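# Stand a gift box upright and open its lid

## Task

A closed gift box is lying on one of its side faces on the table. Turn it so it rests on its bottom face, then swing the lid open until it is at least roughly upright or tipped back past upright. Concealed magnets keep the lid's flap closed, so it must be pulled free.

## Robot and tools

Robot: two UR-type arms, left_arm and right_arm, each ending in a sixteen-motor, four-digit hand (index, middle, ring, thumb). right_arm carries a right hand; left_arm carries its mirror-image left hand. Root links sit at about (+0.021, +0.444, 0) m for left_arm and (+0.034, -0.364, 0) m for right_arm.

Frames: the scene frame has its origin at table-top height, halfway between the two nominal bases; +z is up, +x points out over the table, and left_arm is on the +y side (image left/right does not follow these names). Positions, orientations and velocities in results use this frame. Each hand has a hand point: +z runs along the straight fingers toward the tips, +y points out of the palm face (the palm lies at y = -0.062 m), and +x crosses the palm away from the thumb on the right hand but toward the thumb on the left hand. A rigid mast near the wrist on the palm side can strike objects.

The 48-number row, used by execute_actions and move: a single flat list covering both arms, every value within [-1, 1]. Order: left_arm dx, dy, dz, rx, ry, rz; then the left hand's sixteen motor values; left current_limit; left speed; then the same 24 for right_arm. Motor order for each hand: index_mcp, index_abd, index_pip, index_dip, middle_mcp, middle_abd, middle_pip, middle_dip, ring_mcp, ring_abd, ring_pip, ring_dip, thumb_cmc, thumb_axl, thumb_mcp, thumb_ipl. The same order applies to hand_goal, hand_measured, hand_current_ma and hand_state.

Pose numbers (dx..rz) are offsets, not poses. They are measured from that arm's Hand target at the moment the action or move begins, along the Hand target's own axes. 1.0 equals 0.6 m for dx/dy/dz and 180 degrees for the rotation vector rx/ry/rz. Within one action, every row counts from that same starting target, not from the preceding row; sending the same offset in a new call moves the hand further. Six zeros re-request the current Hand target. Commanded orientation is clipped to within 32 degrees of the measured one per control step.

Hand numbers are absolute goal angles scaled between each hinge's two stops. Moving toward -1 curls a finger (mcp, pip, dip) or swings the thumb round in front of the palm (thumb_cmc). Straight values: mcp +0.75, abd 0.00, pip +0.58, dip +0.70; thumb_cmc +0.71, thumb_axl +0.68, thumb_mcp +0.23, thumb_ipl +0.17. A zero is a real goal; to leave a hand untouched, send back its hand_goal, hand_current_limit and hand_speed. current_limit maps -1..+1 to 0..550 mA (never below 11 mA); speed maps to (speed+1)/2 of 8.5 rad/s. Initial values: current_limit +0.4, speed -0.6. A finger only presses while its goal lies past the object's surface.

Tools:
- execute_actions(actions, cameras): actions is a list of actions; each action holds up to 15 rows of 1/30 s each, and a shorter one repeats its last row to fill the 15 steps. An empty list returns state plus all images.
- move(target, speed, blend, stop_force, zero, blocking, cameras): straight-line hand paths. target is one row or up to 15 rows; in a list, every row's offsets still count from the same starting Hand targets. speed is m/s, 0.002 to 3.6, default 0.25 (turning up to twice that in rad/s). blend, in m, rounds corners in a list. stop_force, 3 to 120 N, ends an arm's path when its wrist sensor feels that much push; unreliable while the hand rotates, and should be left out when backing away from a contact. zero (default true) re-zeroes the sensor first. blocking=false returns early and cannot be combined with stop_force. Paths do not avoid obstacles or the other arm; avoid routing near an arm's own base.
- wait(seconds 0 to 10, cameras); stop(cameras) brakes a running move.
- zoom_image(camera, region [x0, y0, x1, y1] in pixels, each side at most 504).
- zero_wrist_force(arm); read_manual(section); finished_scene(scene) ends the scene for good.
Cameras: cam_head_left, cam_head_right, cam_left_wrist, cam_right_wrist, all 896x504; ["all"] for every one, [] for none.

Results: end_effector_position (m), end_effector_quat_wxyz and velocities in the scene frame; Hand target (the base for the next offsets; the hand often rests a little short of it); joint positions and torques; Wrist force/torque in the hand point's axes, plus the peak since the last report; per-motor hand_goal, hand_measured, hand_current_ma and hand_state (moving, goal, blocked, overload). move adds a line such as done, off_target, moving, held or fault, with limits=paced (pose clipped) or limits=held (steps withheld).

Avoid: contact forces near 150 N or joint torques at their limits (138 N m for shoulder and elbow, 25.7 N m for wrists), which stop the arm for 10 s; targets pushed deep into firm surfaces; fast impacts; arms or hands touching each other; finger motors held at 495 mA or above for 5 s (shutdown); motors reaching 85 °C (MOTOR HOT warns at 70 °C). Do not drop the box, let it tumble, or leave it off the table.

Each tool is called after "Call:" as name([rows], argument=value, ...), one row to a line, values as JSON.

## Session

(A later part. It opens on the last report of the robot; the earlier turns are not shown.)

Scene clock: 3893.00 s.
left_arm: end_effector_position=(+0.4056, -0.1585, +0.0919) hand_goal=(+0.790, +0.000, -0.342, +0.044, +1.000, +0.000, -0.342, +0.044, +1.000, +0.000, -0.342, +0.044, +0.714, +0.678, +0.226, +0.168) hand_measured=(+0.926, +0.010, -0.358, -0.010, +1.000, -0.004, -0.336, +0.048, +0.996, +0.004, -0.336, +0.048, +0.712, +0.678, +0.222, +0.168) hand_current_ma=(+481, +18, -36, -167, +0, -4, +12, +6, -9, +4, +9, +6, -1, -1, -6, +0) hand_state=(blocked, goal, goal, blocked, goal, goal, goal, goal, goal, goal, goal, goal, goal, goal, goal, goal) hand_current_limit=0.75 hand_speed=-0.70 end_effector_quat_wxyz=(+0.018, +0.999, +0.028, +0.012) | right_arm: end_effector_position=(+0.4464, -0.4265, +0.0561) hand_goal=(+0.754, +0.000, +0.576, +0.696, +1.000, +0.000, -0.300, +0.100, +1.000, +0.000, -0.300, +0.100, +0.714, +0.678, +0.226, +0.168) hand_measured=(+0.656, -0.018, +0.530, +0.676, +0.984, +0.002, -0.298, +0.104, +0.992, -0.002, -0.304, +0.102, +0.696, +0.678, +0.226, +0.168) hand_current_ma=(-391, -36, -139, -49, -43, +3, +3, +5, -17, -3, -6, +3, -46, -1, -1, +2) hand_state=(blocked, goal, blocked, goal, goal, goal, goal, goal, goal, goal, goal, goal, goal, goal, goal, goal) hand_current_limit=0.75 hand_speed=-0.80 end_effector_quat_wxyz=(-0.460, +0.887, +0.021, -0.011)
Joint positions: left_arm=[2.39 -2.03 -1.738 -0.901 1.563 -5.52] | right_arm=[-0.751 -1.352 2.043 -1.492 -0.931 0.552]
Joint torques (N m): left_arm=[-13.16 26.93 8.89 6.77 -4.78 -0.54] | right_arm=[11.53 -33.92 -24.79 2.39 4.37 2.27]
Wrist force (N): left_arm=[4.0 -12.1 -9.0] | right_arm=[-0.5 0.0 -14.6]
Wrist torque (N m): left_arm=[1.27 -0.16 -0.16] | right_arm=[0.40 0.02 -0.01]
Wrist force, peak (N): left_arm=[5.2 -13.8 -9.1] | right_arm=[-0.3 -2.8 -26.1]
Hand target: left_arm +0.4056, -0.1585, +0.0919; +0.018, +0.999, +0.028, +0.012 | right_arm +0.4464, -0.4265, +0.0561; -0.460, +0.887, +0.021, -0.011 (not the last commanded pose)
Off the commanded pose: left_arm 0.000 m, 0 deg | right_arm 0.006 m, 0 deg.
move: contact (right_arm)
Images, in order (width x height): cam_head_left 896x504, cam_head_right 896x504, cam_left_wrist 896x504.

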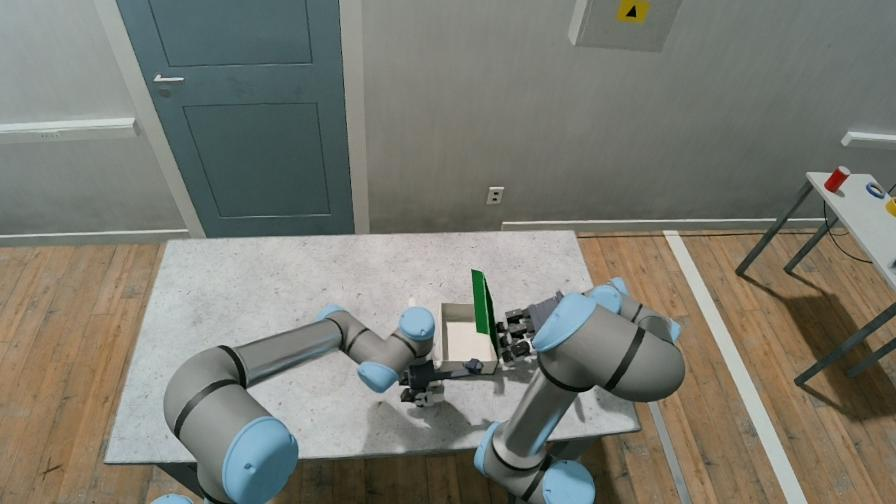

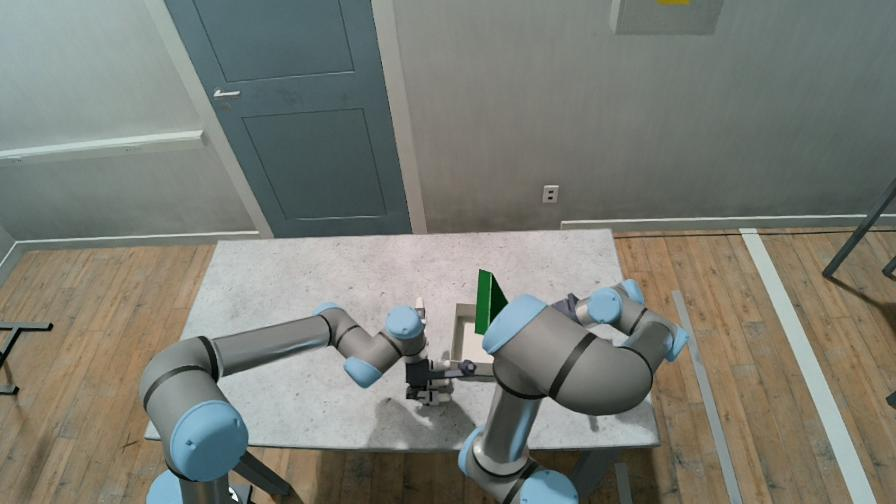

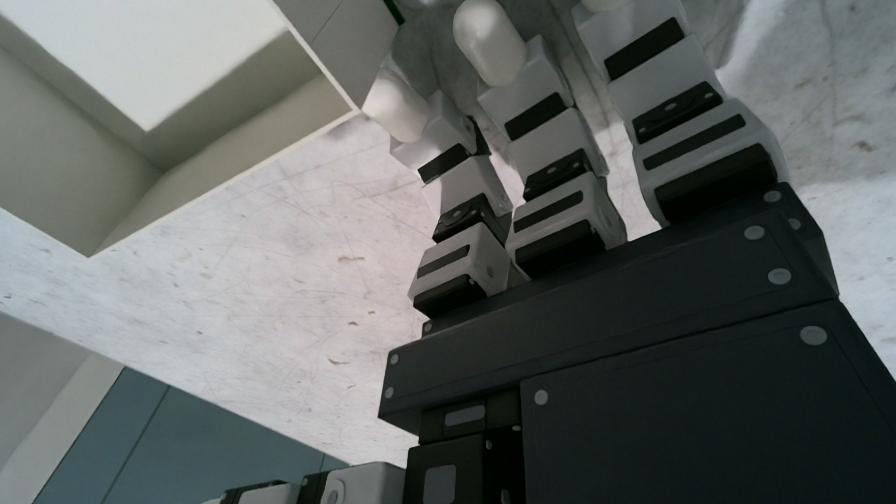

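Call:
move(target=[0.0019,-0.0332,-0.0012,0,0,0,0.79,0,-0.343,0.044,1,0,-0.343,0.044,1,0,-0.343,0.044,0.714,0.678,0.226,0.168,0.75,-0.7,-0.0016,0.0191,-0.0272,0,0,0,0.754,0,0.576,0.696,1,0,-0.3,0.1,1,0,-0.3,0.1,0.714,0.678,0.226,0.168,0.75,-0.8], speed=0.02, cameras=["cam_head_left","cam_head_right","cam_left_wrist","cam_right_wrist"])

Call:
zoom_image(camera="cam_head_left", region=[380, 240, 560, 400])

Scene clock: 3905.40 s.
left_arm: end_effector_position=(+0.4056, -0.1387, +0.0920) hand_goal=(+0.790, +0.000, -0.342, +0.044, +1.000, +0.000, -0.342, +0.044, +1.000, +0.000, -0.342, +0.044, +0.714, +0.678, +0.226, +0.168) hand_measured=(+0.794, +0.004, -0.336, +0.044, +1.000, -0.004, -0.336, +0.048, +0.996, +0.004, -0.336, +0.048, +0.712, +0.678, +0.222, +0.168) hand_current_ma=(+7, +4, +11, +0, +0, -4, +12, +6, -9, +4, +9, +6, -1, -1, -6, +0) hand_state=(goal, goal, goal, goal, goal, goal, goal, goal, goal, goal, goal, goal, goal, goal, goal, goal) hand_current_limit=0.75 hand_speed=-0.70 end_effector_quat_wxyz=(+0.018, +0.999, +0.028, +0.012) | right_arm: end_effector_position=(+0.4464, -0.4463, +0.0561) hand_goal=(+0.754, +0.000, +0.576, +0.696, +1.000, +0.000, -0.300, +0.100, +1.000, +0.000, -0.300, +0.100, +0.714, +0.678, +0.226, +0.168) hand_measured=(+0.732, -0.002, +0.570, +0.692, +0.984, +0.002, -0.298, +0.104, +0.992, -0.002, -0.304, +0.102, +0.696, +0.678, +0.226, +0.168) hand_current_ma=(-60, -2, -13, -6, -43, +3, +3, +5, -17, -3, -6, +3, -46, -1, -1, +2) hand_state=(blocked, goal, goal, goal, goal, goal, goal, goal, goal, goal, goal, goal, goal, goal, goal, goal) hand_current_limit=0.75 hand_speed=-0.80 end_effector_quat_wxyz=(-0.460, +0.887, +0.021, -0.011)
Joint positions: left_arm=[2.415 -1.998 -1.789 -0.883 1.562 -5.496] | right_arm=[-0.783 -1.333 2.015 -1.466 -0.954 0.524]
Joint torques (N m): left_arm=[7.28 54.39 6.2 4.86 -1.72 1.9] | right_arm=[-6.85 -14.28 -29.78 1.08 -2.04 -1.79]
Wrist force (N): left_arm=[1.5 2.3 -5.2] | right_arm=[-0.5 -1.4 -3.1]
Wrist torque (N m): left_arm=[0.72 -0.31 -0.13] | right_arm=[-0.10 0.23 0.07]
Wrist force, peak (N): left_arm=[4.2 -12.3 -9.3] | right_arm=[-0.3 0.1 -15.1]
Hand target: left_arm +0.4056, -0.1386, +0.0920; +0.018, +0.999, +0.028, +0.012 | right_arm +0.4464, -0.4465, +0.0561; -0.460, +0.887, +0.021, -0.011
Off the commanded pose: left_arm 0.000 m, 0 deg | right_arm 0.000 m, 0 deg.
move: done

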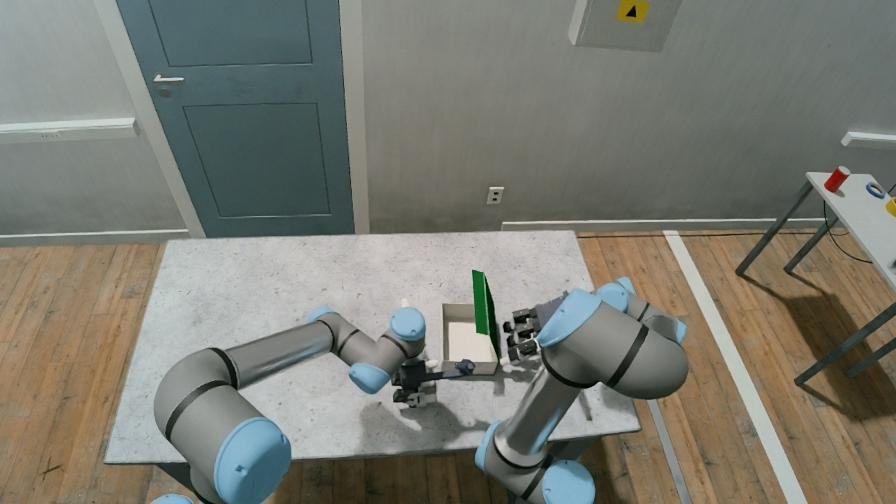

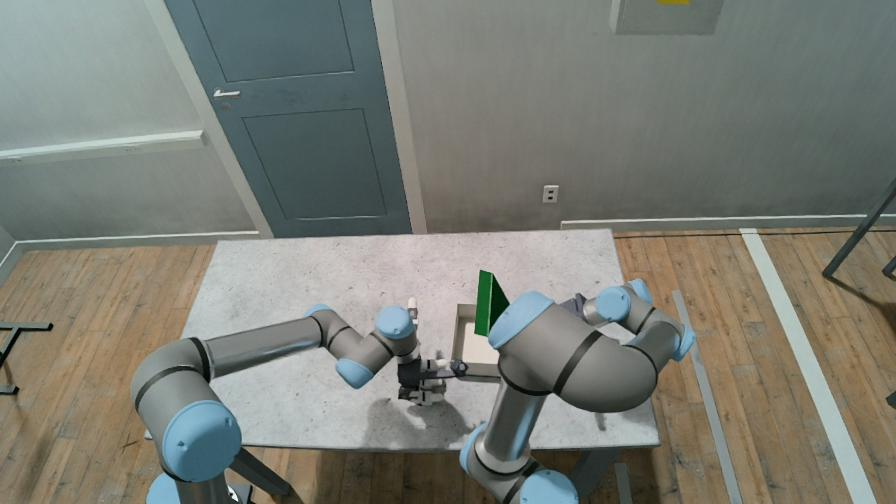

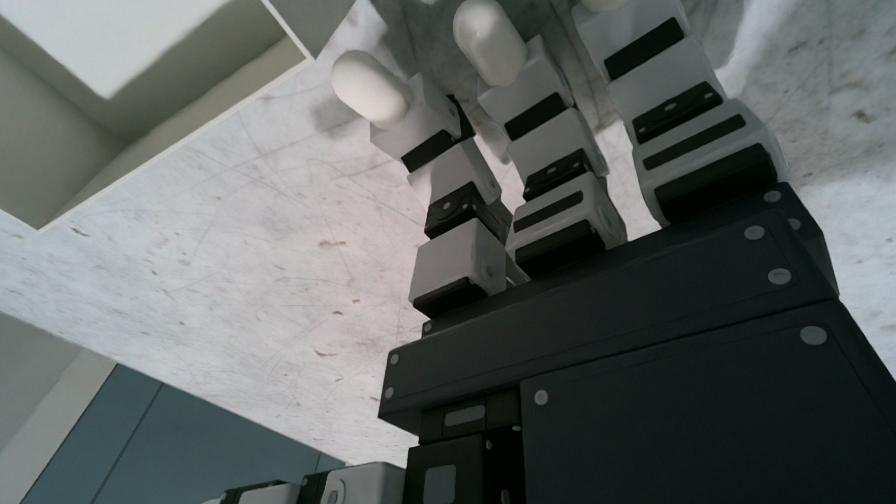

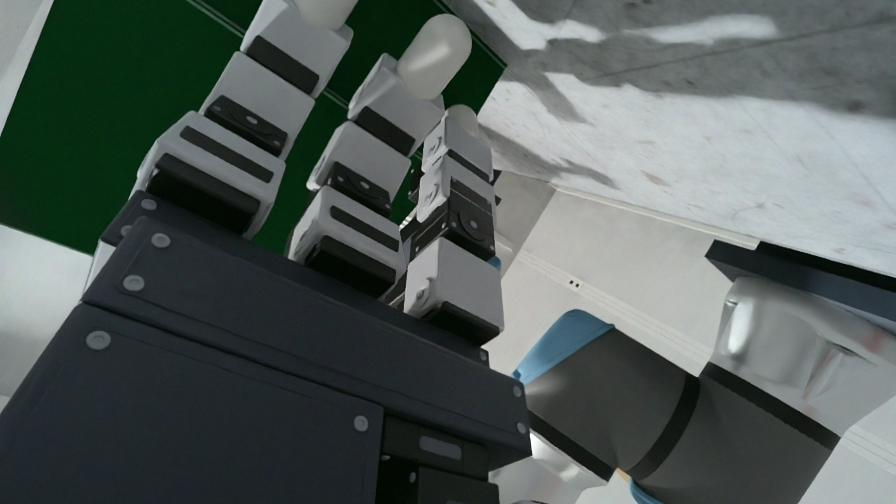

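Scaled by 2.800 from the camera's 896x504 image, which has a finer 1280x720 frame.

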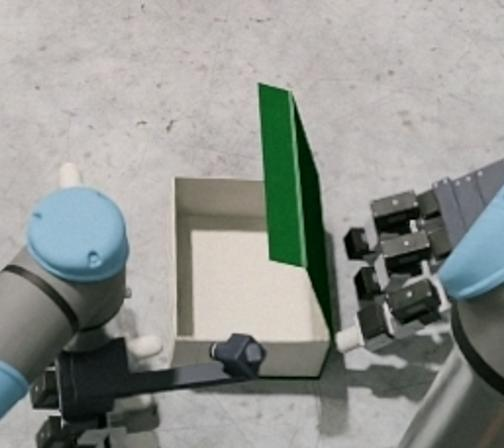

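Call:
move([
  [0.0019,-0.0332,-0.0012,0,0,0,0.79,0,-0.343,0.044,1,0,-0.343,0.044,1,0,-0.343,0.044,0.714,0.678,0.226,0.168,0.75,-0.7,-0.0063,0.0765,-0.1087,0,0,0,0.754,0,0.576,0.696,1,0,-0.3,0.1,1,0,-0.3,0.1,0.714,0.678,0.226,0.168,0.75,-0.8],
  [0.012,-0.022,-0.333,0,0,0,0.79,0,-0.343,0.044,1,0,-0.343,0.044,1,0,-0.343,0.044,0.714,0.678,0.226,0.168,0.75,-0.7,-0.0079,-0.114,-0.287,0,0,0,0.754,0,0.576,0.696,1,0,-0.3,0.1,1,0,-0.3,0.1,0.714,0.678,0.226,0.168,0.75,-0.8],
], speed=0.15, blend=0.02, cameras=["cam_head_left","cam_head_right","cam_left_wrist"])

Call:
zoom_image(camera="cam_head_right", region=[380, 240, 560, 400])

Call:
zoom_image(camera="cam_head_left", region=[380, 240, 560, 400])

Scene clock: 3940.37 s.
left_arm: end_effector_position=(+0.4069, -0.1179, +0.2911) hand_goal=(+0.790, +0.000, -0.342, +0.044, +1.000, +0.000, -0.342, +0.044, +1.000, +0.000, -0.342, +0.044, +0.714, +0.678, +0.226, +0.168) hand_measured=(+0.794, +0.004, -0.336, +0.044, +1.000, -0.004, -0.336, +0.048, +0.996, +0.004, -0.336, +0.048, +0.712, +0.678, +0.222, +0.168) hand_current_ma=(+7, +4, +11, +0, +0, -4, +12, +6, -9, +4, +9, +6, -1, -1, -6, +0) hand_state=(goal, goal, goal, goal, goal, goal, goal, goal, goal, goal, goal, goal, goal, goal, goal, goal) hand_current_limit=0.75 hand_speed=-0.70 end_effector_quat_wxyz=(+0.018, +0.999, +0.028, +0.012) | right_arm: end_effector_position=(+0.4465, -0.5479, +0.2111) hand_goal=(+0.754, +0.000, +0.576, +0.696, +1.000, +0.000, -0.300, +0.100, +1.000, +0.000, -0.300, +0.100, +0.714, +0.678, +0.226, +0.168) hand_measured=(+0.734, -0.002, +0.570, +0.692, +0.984, +0.002, -0.298, +0.104, +0.992, -0.002, -0.304, +0.102, +0.696, +0.678, +0.226, +0.168) hand_current_ma=(-57, -2, -12, -6, -43, +3, +3, +5, -17, -3, -5, +3, -46, -1, -1, +2) hand_state=(blocked, goal, goal, goal, goal, goal, goal, goal, goal, goal, goal, goal, goal, goal, goal, goal) hand_current_limit=0.75 hand_speed=-0.80 end_effector_quat_wxyz=(-0.460, +0.887, +0.021, -0.011)
Joint positions: left_arm=[2.444 -1.776 -1.535 -1.359 1.56 -5.467] | right_arm=[-0.923 -1.375 1.612 -0.96 -1.056 0.411]
Joint torques (N m): left_arm=[8.14 48.35 32.42 0.64 1.8 1.67] | right_arm=[-5.73 -40.24 -32.94 1.37 -2.22 -1.66]
Wrist force (N): left_arm=[2.0 2.2 -5.0] | right_arm=[-0.4 -1.4 -3.7]
Wrist torque (N m): left_arm=[0.73 -0.37 -0.08] | right_arm=[-0.07 0.27 0.08]
Wrist force, peak (N): left_arm=[1.7 2.0 -6.2] | right_arm=[-0.5 -2.1 -4.2]
Hand target: left_arm +0.4069, -0.1179, +0.2912; +0.018, +0.999, +0.028, +0.012 | right_arm +0.4465, -0.5479, +0.2112; -0.460, +0.887, +0.021, -0.011
Off the commanded pose: left_arm 0.000 m, 0 deg | right_arm 0.000 m, 0 deg.
move: done
Images, in order (width x height): cam_head_left 896x504, cam_head_right 896x504, cam_left_wrist 896x504.

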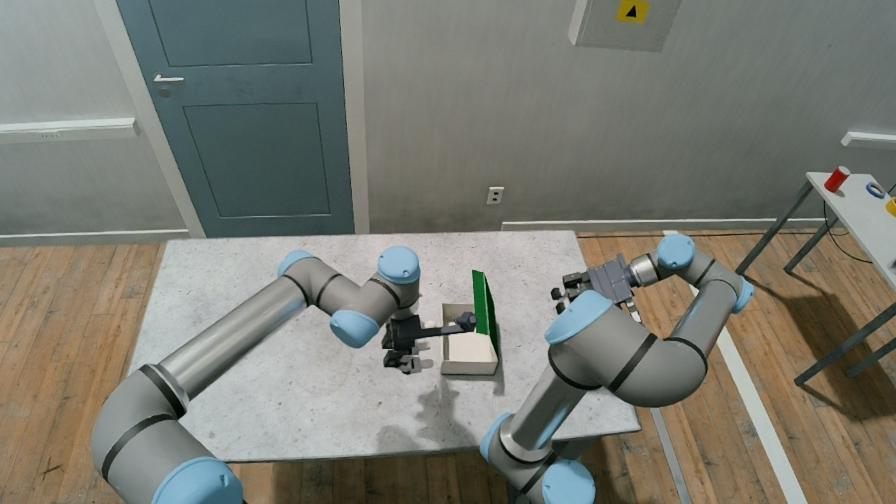

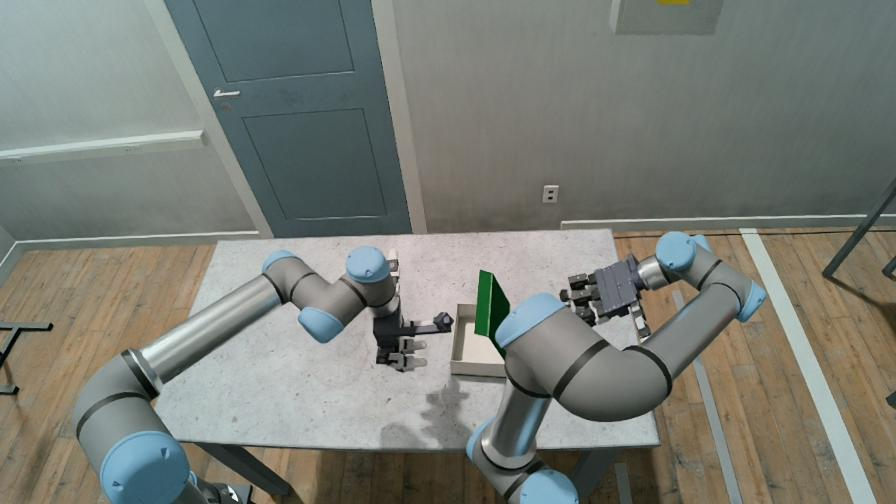

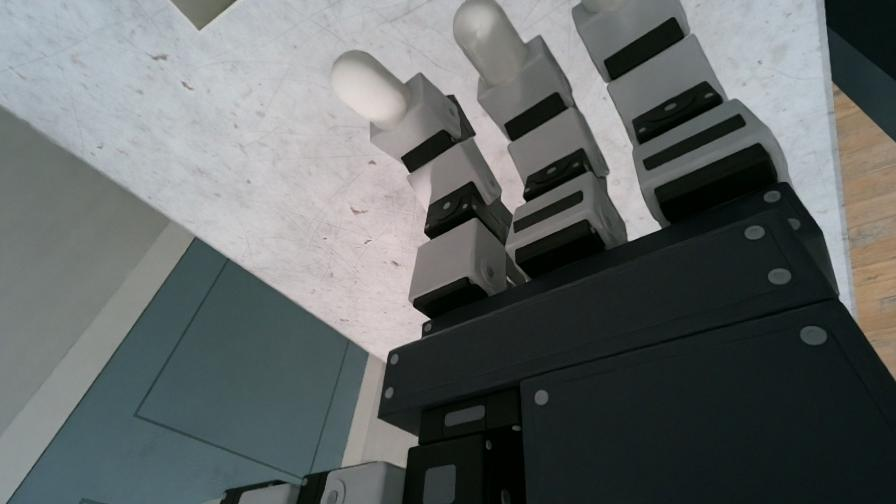

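Scaled by 2.800 from the camera's 896x504 image, which has a finer 1280x720 frame.

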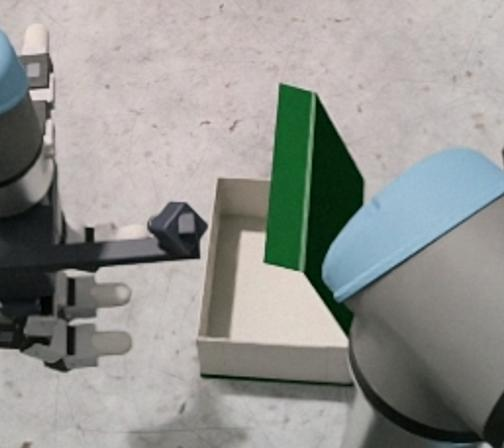

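Scaled by 2.800 from the camera's 896x504 image, which has a finer 1280x720 frame.

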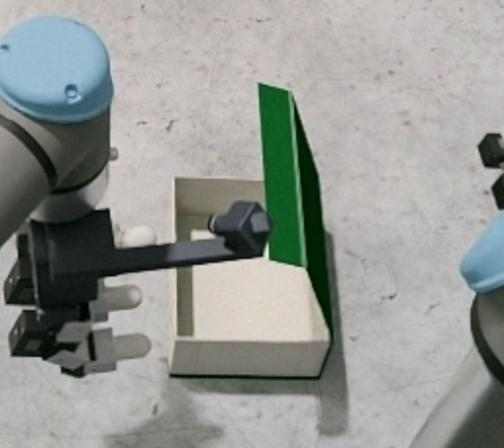

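Call:
move([
  [0,0,0,0,0,0,0.2,0,0.576,0.696,1,0,1,1,1,0,1,1,0.714,0.678,0.226,0.168,0.75,-0.5,0,0,0,0,0,0,0.754,0,0.576,0.696,1,0,-0.3,0.1,1,0,-0.3,0.1,0.714,0.678,0.226,0.168,0.75,-0.8],
  [0.1208,0.055,0.053,0,0,0,0.2,0,0.576,0.696,1,0,1,1,1,0,1,1,0.714,0.678,0.226,0.168,0.75,-0.5,0,0,0,0,0,0,0.754,0,0.576,0.696,1,0,-0.3,0.1,1,0,-0.3,0.1,0.714,0.678,0.226,0.168,0.75,-0.8],
  [0.1125,0.2045,0.0585,0,0,0,0.2,0,0.576,0.696,1,0,1,1,1,0,1,1,0.714,0.678,0.226,0.168,0.75,-0.5,0,0,0,0,0,0,0.754,0,0.576,0.696,1,0,-0.3,0.1,1,0,-0.3,0.1,0.714,0.678,0.226,0.168,0.75,-0.8],
], speed=[0.1,0.1,0.05], blend=[0,0.02,0], cameras=["cam_head_left","cam_head_right"])

Call:
zoom_image(camera="cam_head_right", region=[380, 240, 560, 400])

Call:
zoom_image(camera="cam_head_left", region=[380, 240, 560, 400])

Scene clock: 3993.60 s.
left_arm: end_effector_position=(+0.4819, -0.2378, +0.2623) hand_goal=(+0.200, +0.000, +0.576, +0.696, +1.000, +0.000, +1.000, +1.000, +1.000, +0.000, +1.000, +1.000, +0.714, +0.678, +0.226, +0.168) hand_measured=(+0.214, +0.004, +0.574, +0.694, +0.998, -0.004, +0.992, +0.996, +0.996, +0.004, +0.994, +0.996, +0.712, +0.678, +0.222, +0.168) hand_current_ma=(+30, +4, -1, -3, -4, -4, -13, -6, -9, +4, -11, -5, -1, -1, -6, +0) hand_state=(goal, goal, goal, goal, goal, goal, goal, goal, goal, goal, goal, goal, goal, goal, goal, goal) hand_current_limit=0.75 hand_speed=-0.50 end_effector_quat_wxyz=(+0.018, +0.999, +0.028, +0.012) | right_arm: end_effector_position=(+0.4465, -0.5479, +0.2112) hand_goal=(+0.754, +0.000, +0.576, +0.696, +1.000, +0.000, -0.300, +0.100, +1.000, +0.000, -0.300, +0.100, +0.714, +0.678, +0.226, +0.168) hand_measured=(+0.734, -0.002, +0.570, +0.692, +0.984, +0.002, -0.298, +0.104, +0.992, -0.002, -0.304, +0.102, +0.696, +0.678, +0.226, +0.168) hand_current_ma=(-57, -2, -12, -6, -43, +3, +3, +5, -17, -3, -5, +3, -46, -1, -1, +2) hand_state=(blocked, goal, goal, goal, goal, goal, goal, goal, goal, goal, goal, goal, goal, goal, goal, goal) hand_current_limit=0.75 hand_speed=-0.80 end_effector_quat_wxyz=(-0.460, +0.887, +0.021, -0.011)
Joint positions: left_arm=[2.383 -2.134 -1.105 -1.43 1.563 -5.528] | right_arm=[-0.923 -1.375 1.611 -0.959 -1.056 0.411]
Joint torques (N m): left_arm=[-5.48 37.88 31.07 1.01 1.55 -0.97] | right_arm=[-6.36 -34.81 -34.03 1.34 -2.2 -1.71]
Wrist force (N): left_arm=[1.5 2.3 -5.2] | right_arm=[-0.6 -1.3 -3.8]
Wrist torque (N m): left_arm=[0.73 -0.28 0.05] | right_arm=[-0.06 0.29 0.07]
Wrist force, peak (N): left_arm=[1.8 2.4 -5.4] | right_arm=[-0.7 -1.7 -3.9]
Hand target: left_arm +0.4819, -0.2378, +0.2623; +0.018, +0.999, +0.028, +0.012 | right_arm +0.4465, -0.5479, +0.2112; -0.460, +0.887, +0.021, -0.011
Off the commanded pose: left_arm 0.000 m, 0 deg | right_arm 0.000 m, 0 deg.
move: done
Images, in order (width x height): cam_head_left 896x504, cam_head_right 896x504.

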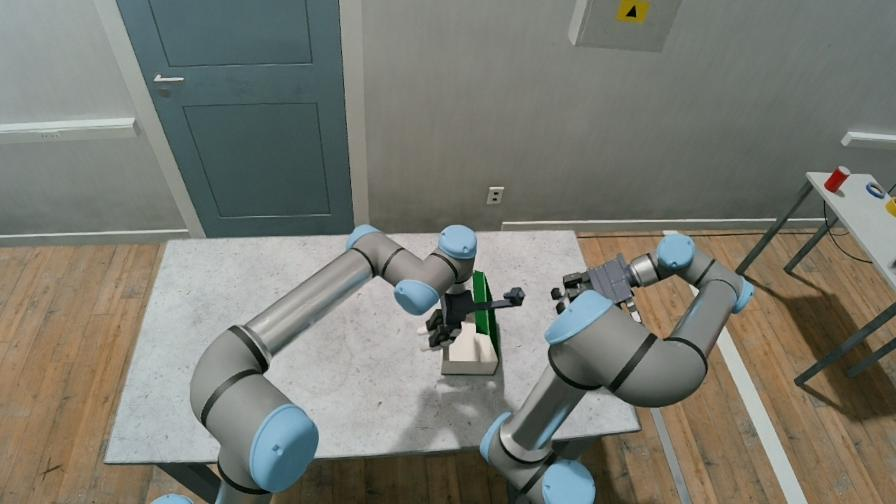

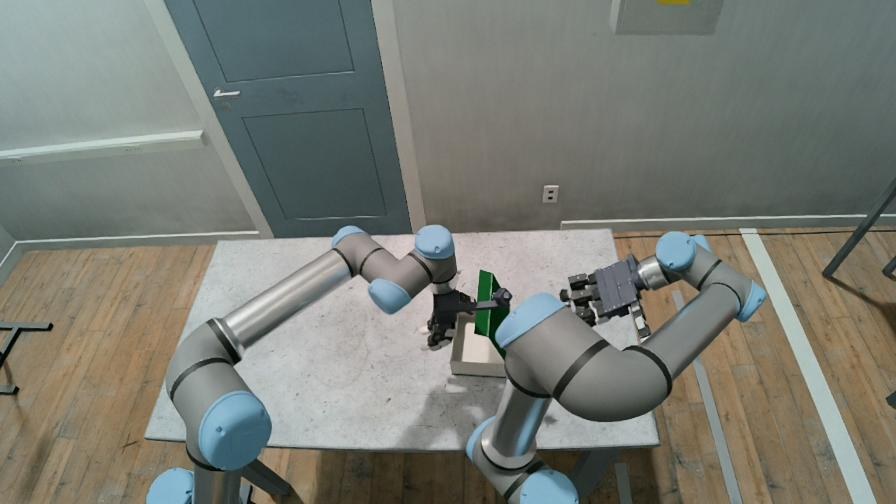

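Scaled by 2.800 from the camera's 896x504 image, which has a finer 1280x720 frame.

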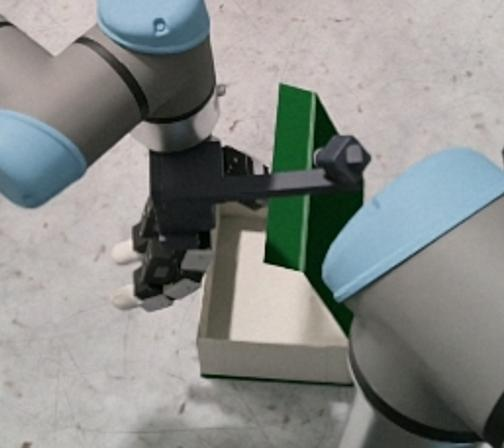

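Scaled by 2.800 from the camera's 896x504 image, which has a finer 1280x720 frame.

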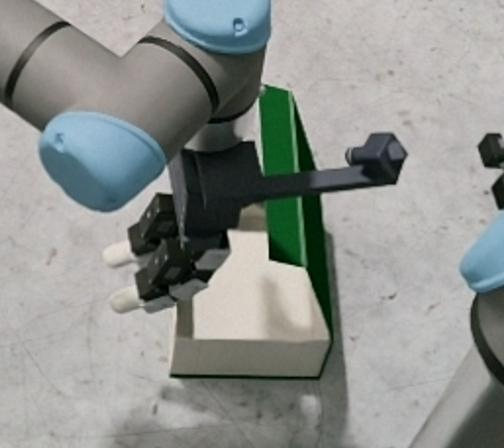

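Call:
move(target=[-0.007,0.1247,0.0044,0,0,0,0.2,0,0.576,0.696,1,0,1,1,1,0,1,1,0.714,0.678,0.226,0.168,0.75,-0.5,0,0,0,0,0,0,0.754,0,0.576,0.696,1,0,-0.3,0.1,1,0,-0.3,0.1,0.714,0.678,0.226,0.168,0.75,-0.8], speed=0.02, stop_force=5, cameras=["cam_head_left","cam_head_right"])

Call:
zoom_image(camera="cam_head_right", region=[380, 240, 560, 400])

Call:
zoom_image(camera="cam_head_left", region=[380, 240, 560, 400])

Scene clock: 4008.93 s.
left_arm: end_effector_position=(+0.4819, -0.3128, +0.2623) hand_goal=(+0.200, +0.000, +0.576, +0.696, +1.000, +0.000, +1.000, +1.000, +1.000, +0.000, +1.000, +1.000, +0.714, +0.678, +0.226, +0.168) hand_measured=(+0.214, +0.002, +0.576, +0.694, +0.998, -0.004, +0.992, +0.996, +0.996, +0.004, +0.994, +0.996, +0.712, +0.678, +0.222, +0.168) hand_current_ma=(+30, +1, +1, -2, -4, -4, -13, -6, -9, +4, -11, -5, -1, -1, -6, +0) hand_state=(goal, goal, goal, goal, goal, goal, goal, goal, goal, goal, goal, goal, goal, goal, goal, goal) hand_current_limit=0.75 hand_speed=-0.50 end_effector_quat_wxyz=(+0.018, +0.999, +0.028, +0.012) | right_arm: end_effector_position=(+0.4465, -0.5479, +0.2112) hand_goal=(+0.754, +0.000, +0.576, +0.696, +1.000, +0.000, -0.300, +0.100, +1.000, +0.000, -0.300, +0.100, +0.714, +0.678, +0.226, +0.168) hand_measured=(+0.734, -0.002, +0.570, +0.692, +0.984, +0.002, -0.298, +0.104, +0.992, -0.002, -0.304, +0.102, +0.696, +0.678, +0.226, +0.168) hand_current_ma=(-57, -2, -12, -6, -43, +3, +3, +5, -17, -3, -5, +3, -46, -1, -1, +2) hand_state=(blocked, goal, goal, goal, goal, goal, goal, goal, goal, goal, goal, goal, goal, goal, goal, goal) hand_current_limit=0.75 hand_speed=-0.80 end_effector_quat_wxyz=(-0.460, +0.887, +0.021, -0.011)
Joint positions: left_arm=[2.312 -2.316 -0.804 -1.55 1.566 -5.598] | right_arm=[-0.923 -1.375 1.611 -0.959 -1.056 0.411]
Joint torques (N m): left_arm=[-6.63 44.97 30.77 0.64 1.64 -1.33] | right_arm=[-6.52 -27.02 -33.48 1.32 -2.04 -1.64]
Wrist force (N): left_arm=[1.9 2.0 -5.1] | right_arm=[-0.5 -1.5 -3.6]
Wrist torque (N m): left_arm=[0.71 -0.39 0.09] | right_arm=[-0.10 0.27 0.08]
Wrist force, peak (N): left_arm=[1.5 2.4 -5.6] | right_arm=[-0.7 -1.6 -4.0]
Hand target: left_arm +0.4819, -0.3128, +0.2623; +0.018, +0.999, +0.028, +0.012 | right_arm +0.4465, -0.5479, +0.2112; -0.460, +0.887, +0.021, -0.011
Off the commanded pose: left_arm 0.000 m, 0 deg | right_arm 0.000 m, 0 deg.
move: done
Images, in order (width x height): cam_head_left 896x504, cam_head_right 896x504.

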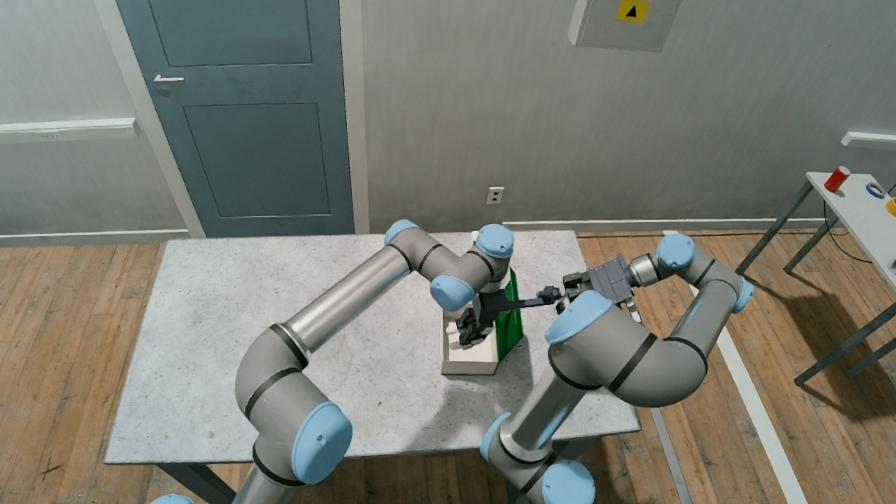

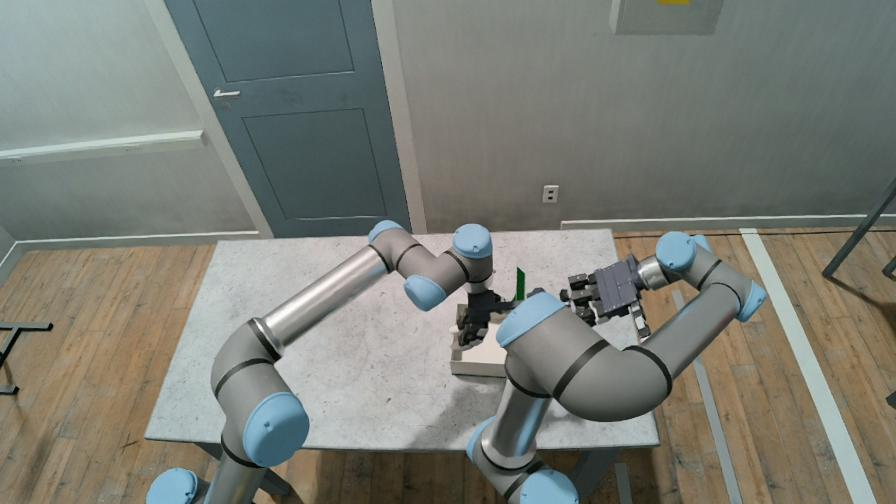

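Scaled by 2.800 from the camera's 896x504 image, which has a finer 1280x720 frame.

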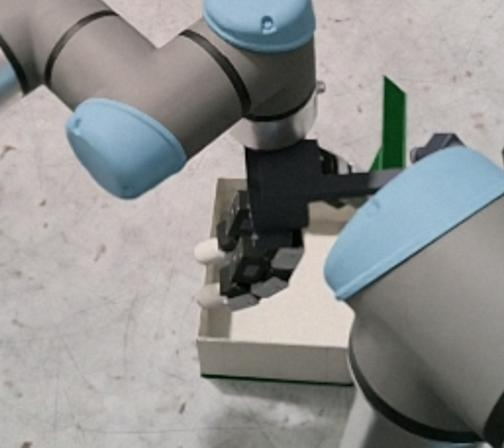

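Scaled by 2.800 from the camera's 896x504 image, which has a finer 1280x720 frame.

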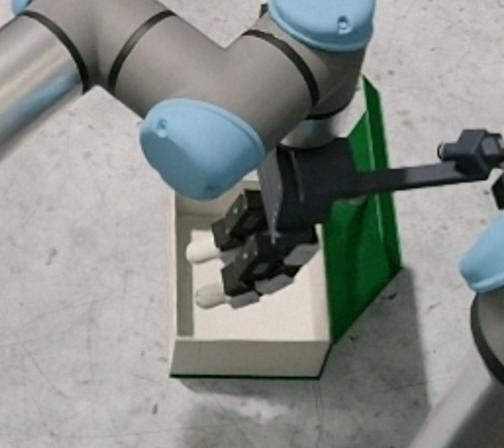

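Call:
move([
  [0.0093,-0.166,-0.0059,0,0,0,0.2,0,0.576,0.696,1,0,1,1,1,0,1,1,0.714,0.678,0.226,0.168,0.75,-0.5,0,0,0,0,0,0,0.754,0,0.576,0.696,1,0,-0.3,0.1,1,0,-0.3,0.1,0.714,0.678,0.226,0.168,0.75,-0.8],
  [0.0093,-0.32,-0.17,0,0,0,0.2,0,0.576,0.696,1,0,1,1,1,0,1,1,0.714,0.678,0.226,0.168,0.75,-0.5,0,0,0,0,0,0,0.754,0,0.576,0.696,1,0,-0.3,0.1,1,0,-0.3,0.1,0.714,0.678,0.226,0.168,0.75,-0.8],
], speed=[0.04,0.15], blend=0.02, cameras=["cam_head_left","cam_head_right"])

Call:
zoom_image(camera="cam_head_right", region=[380, 240, 560, 400])

Call:
zoom_image(camera="cam_head_left", region=[380, 240, 560, 400])

Scene clock: 4023.73 s.
left_arm: end_effector_position=(+0.4743, -0.1175, +0.3571) hand_goal=(+0.200, +0.000, +0.576, +0.696, +1.000, +0.000, +1.000, +1.000, +1.000, +0.000, +1.000, +1.000, +0.714, +0.678, +0.226, +0.168) hand_measured=(+0.214, +0.002, +0.576, +0.694, +0.998, -0.004, +0.992, +0.996, +0.996, +0.004, +0.994, +0.996, +0.712, +0.678, +0.222, +0.168) hand_current_ma=(+30, +1, +1, -2, -4, -4, -13, -6, -9, +4, -10, -5, -1, -1, -6, +0) hand_state=(goal, goal, goal, goal, goal, goal, goal, goal, goal, goal, goal, goal, goal, goal, goal, goal) hand_current_limit=0.75 hand_speed=-0.50 end_effector_quat_wxyz=(+0.018, +0.999, +0.028, +0.012) | right_arm: end_effector_position=(+0.4465, -0.5479, +0.2112) hand_goal=(+0.754, +0.000, +0.576, +0.696, +1.000, +0.000, -0.300, +0.100, +1.000, +0.000, -0.300, +0.100, +0.714, +0.678, +0.226, +0.168) hand_measured=(+0.734, -0.002, +0.570, +0.692, +0.984, +0.002, -0.298, +0.104, +0.992, -0.002, -0.304, +0.102, +0.696, +0.678, +0.226, +0.168) hand_current_ma=(-57, -2, -12, -6, -43, +3, +3, +5, -17, -3, -5, +3, -46, -1, -1, +2) hand_state=(blocked, goal, goal, goal, goal, goal, goal, goal, goal, goal, goal, goal, goal, goal, goal, goal) hand_current_limit=0.75 hand_speed=-0.80 end_effector_quat_wxyz=(-0.460, +0.887, +0.021, -0.011)
Joint positions: left_arm=[2.514 -1.868 -1.248 -1.554 1.557 -5.397] | right_arm=[-0.923 -1.375 1.611 -0.959 -1.056 0.411]
Joint torques (N m): left_arm=[7.23 53.74 9.88 0.72 -1.78 1.78] | right_arm=[-6.48 -20.86 -32.2 1.24 -1.9 -1.51]
Wrist force (N): left_arm=[1.8 1.7 -5.1] | right_arm=[-0.5 -1.6 -3.5]
Wrist torque (N m): left_arm=[0.67 -0.35 -0.05] | right_arm=[-0.12 0.26 0.07]
Wrist force, peak (N): left_arm=[1.5 2.4 -5.6] | right_arm=[-0.3 -1.6 -3.9]
Hand target: left_arm +0.4743, -0.1173, +0.3573; +0.018, +0.999, +0.028, +0.012 | right_arm +0.4465, -0.5479, +0.2112; -0.460, +0.887, +0.021, -0.011
Off the commanded pose: left_arm 0.000 m, 0 deg | right_arm 0.000 m, 0 deg.
move: done
Images, in order (width x height): cam_head_left 896x504, cam_head_right 896x504.

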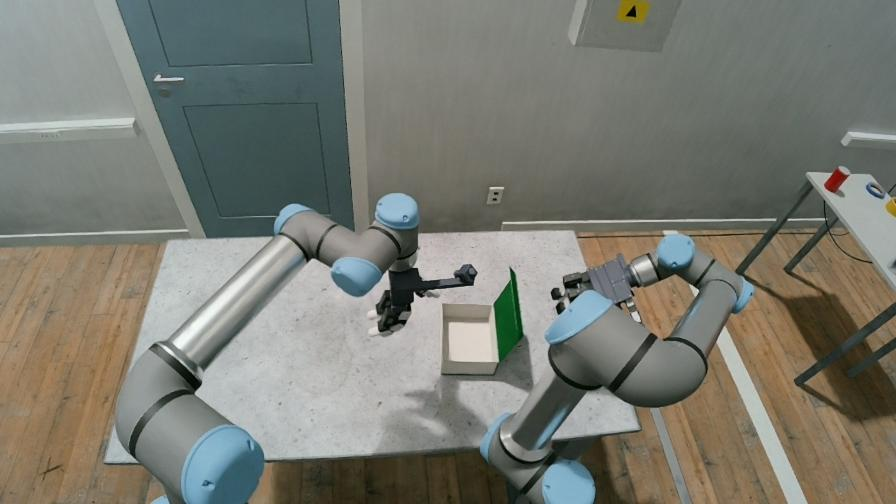

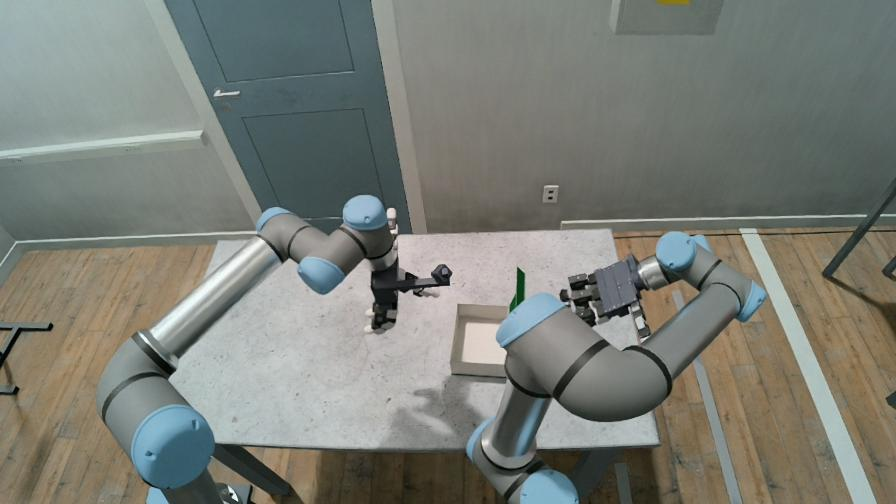

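Scaled by 2.800 from the camera's 896x504 image, which has a finer 1280x720 frame.

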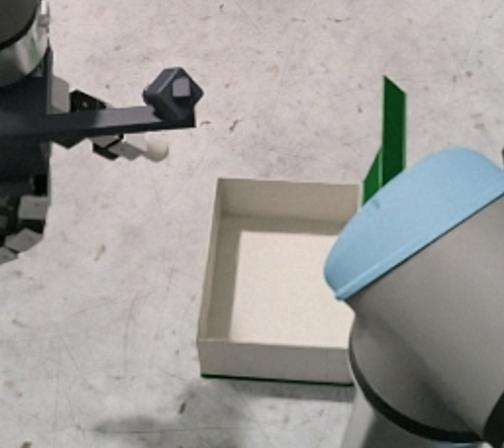

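Scaled by 2.800 from the camera's 896x504 image, which has a finer 1280x720 frame.

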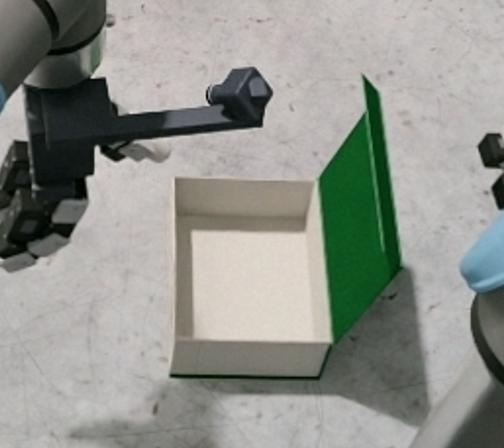

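Box on base, lid held well past vertical, unaided.

Call:
finished_scene(scene=2)

The scene is finished: the task was done.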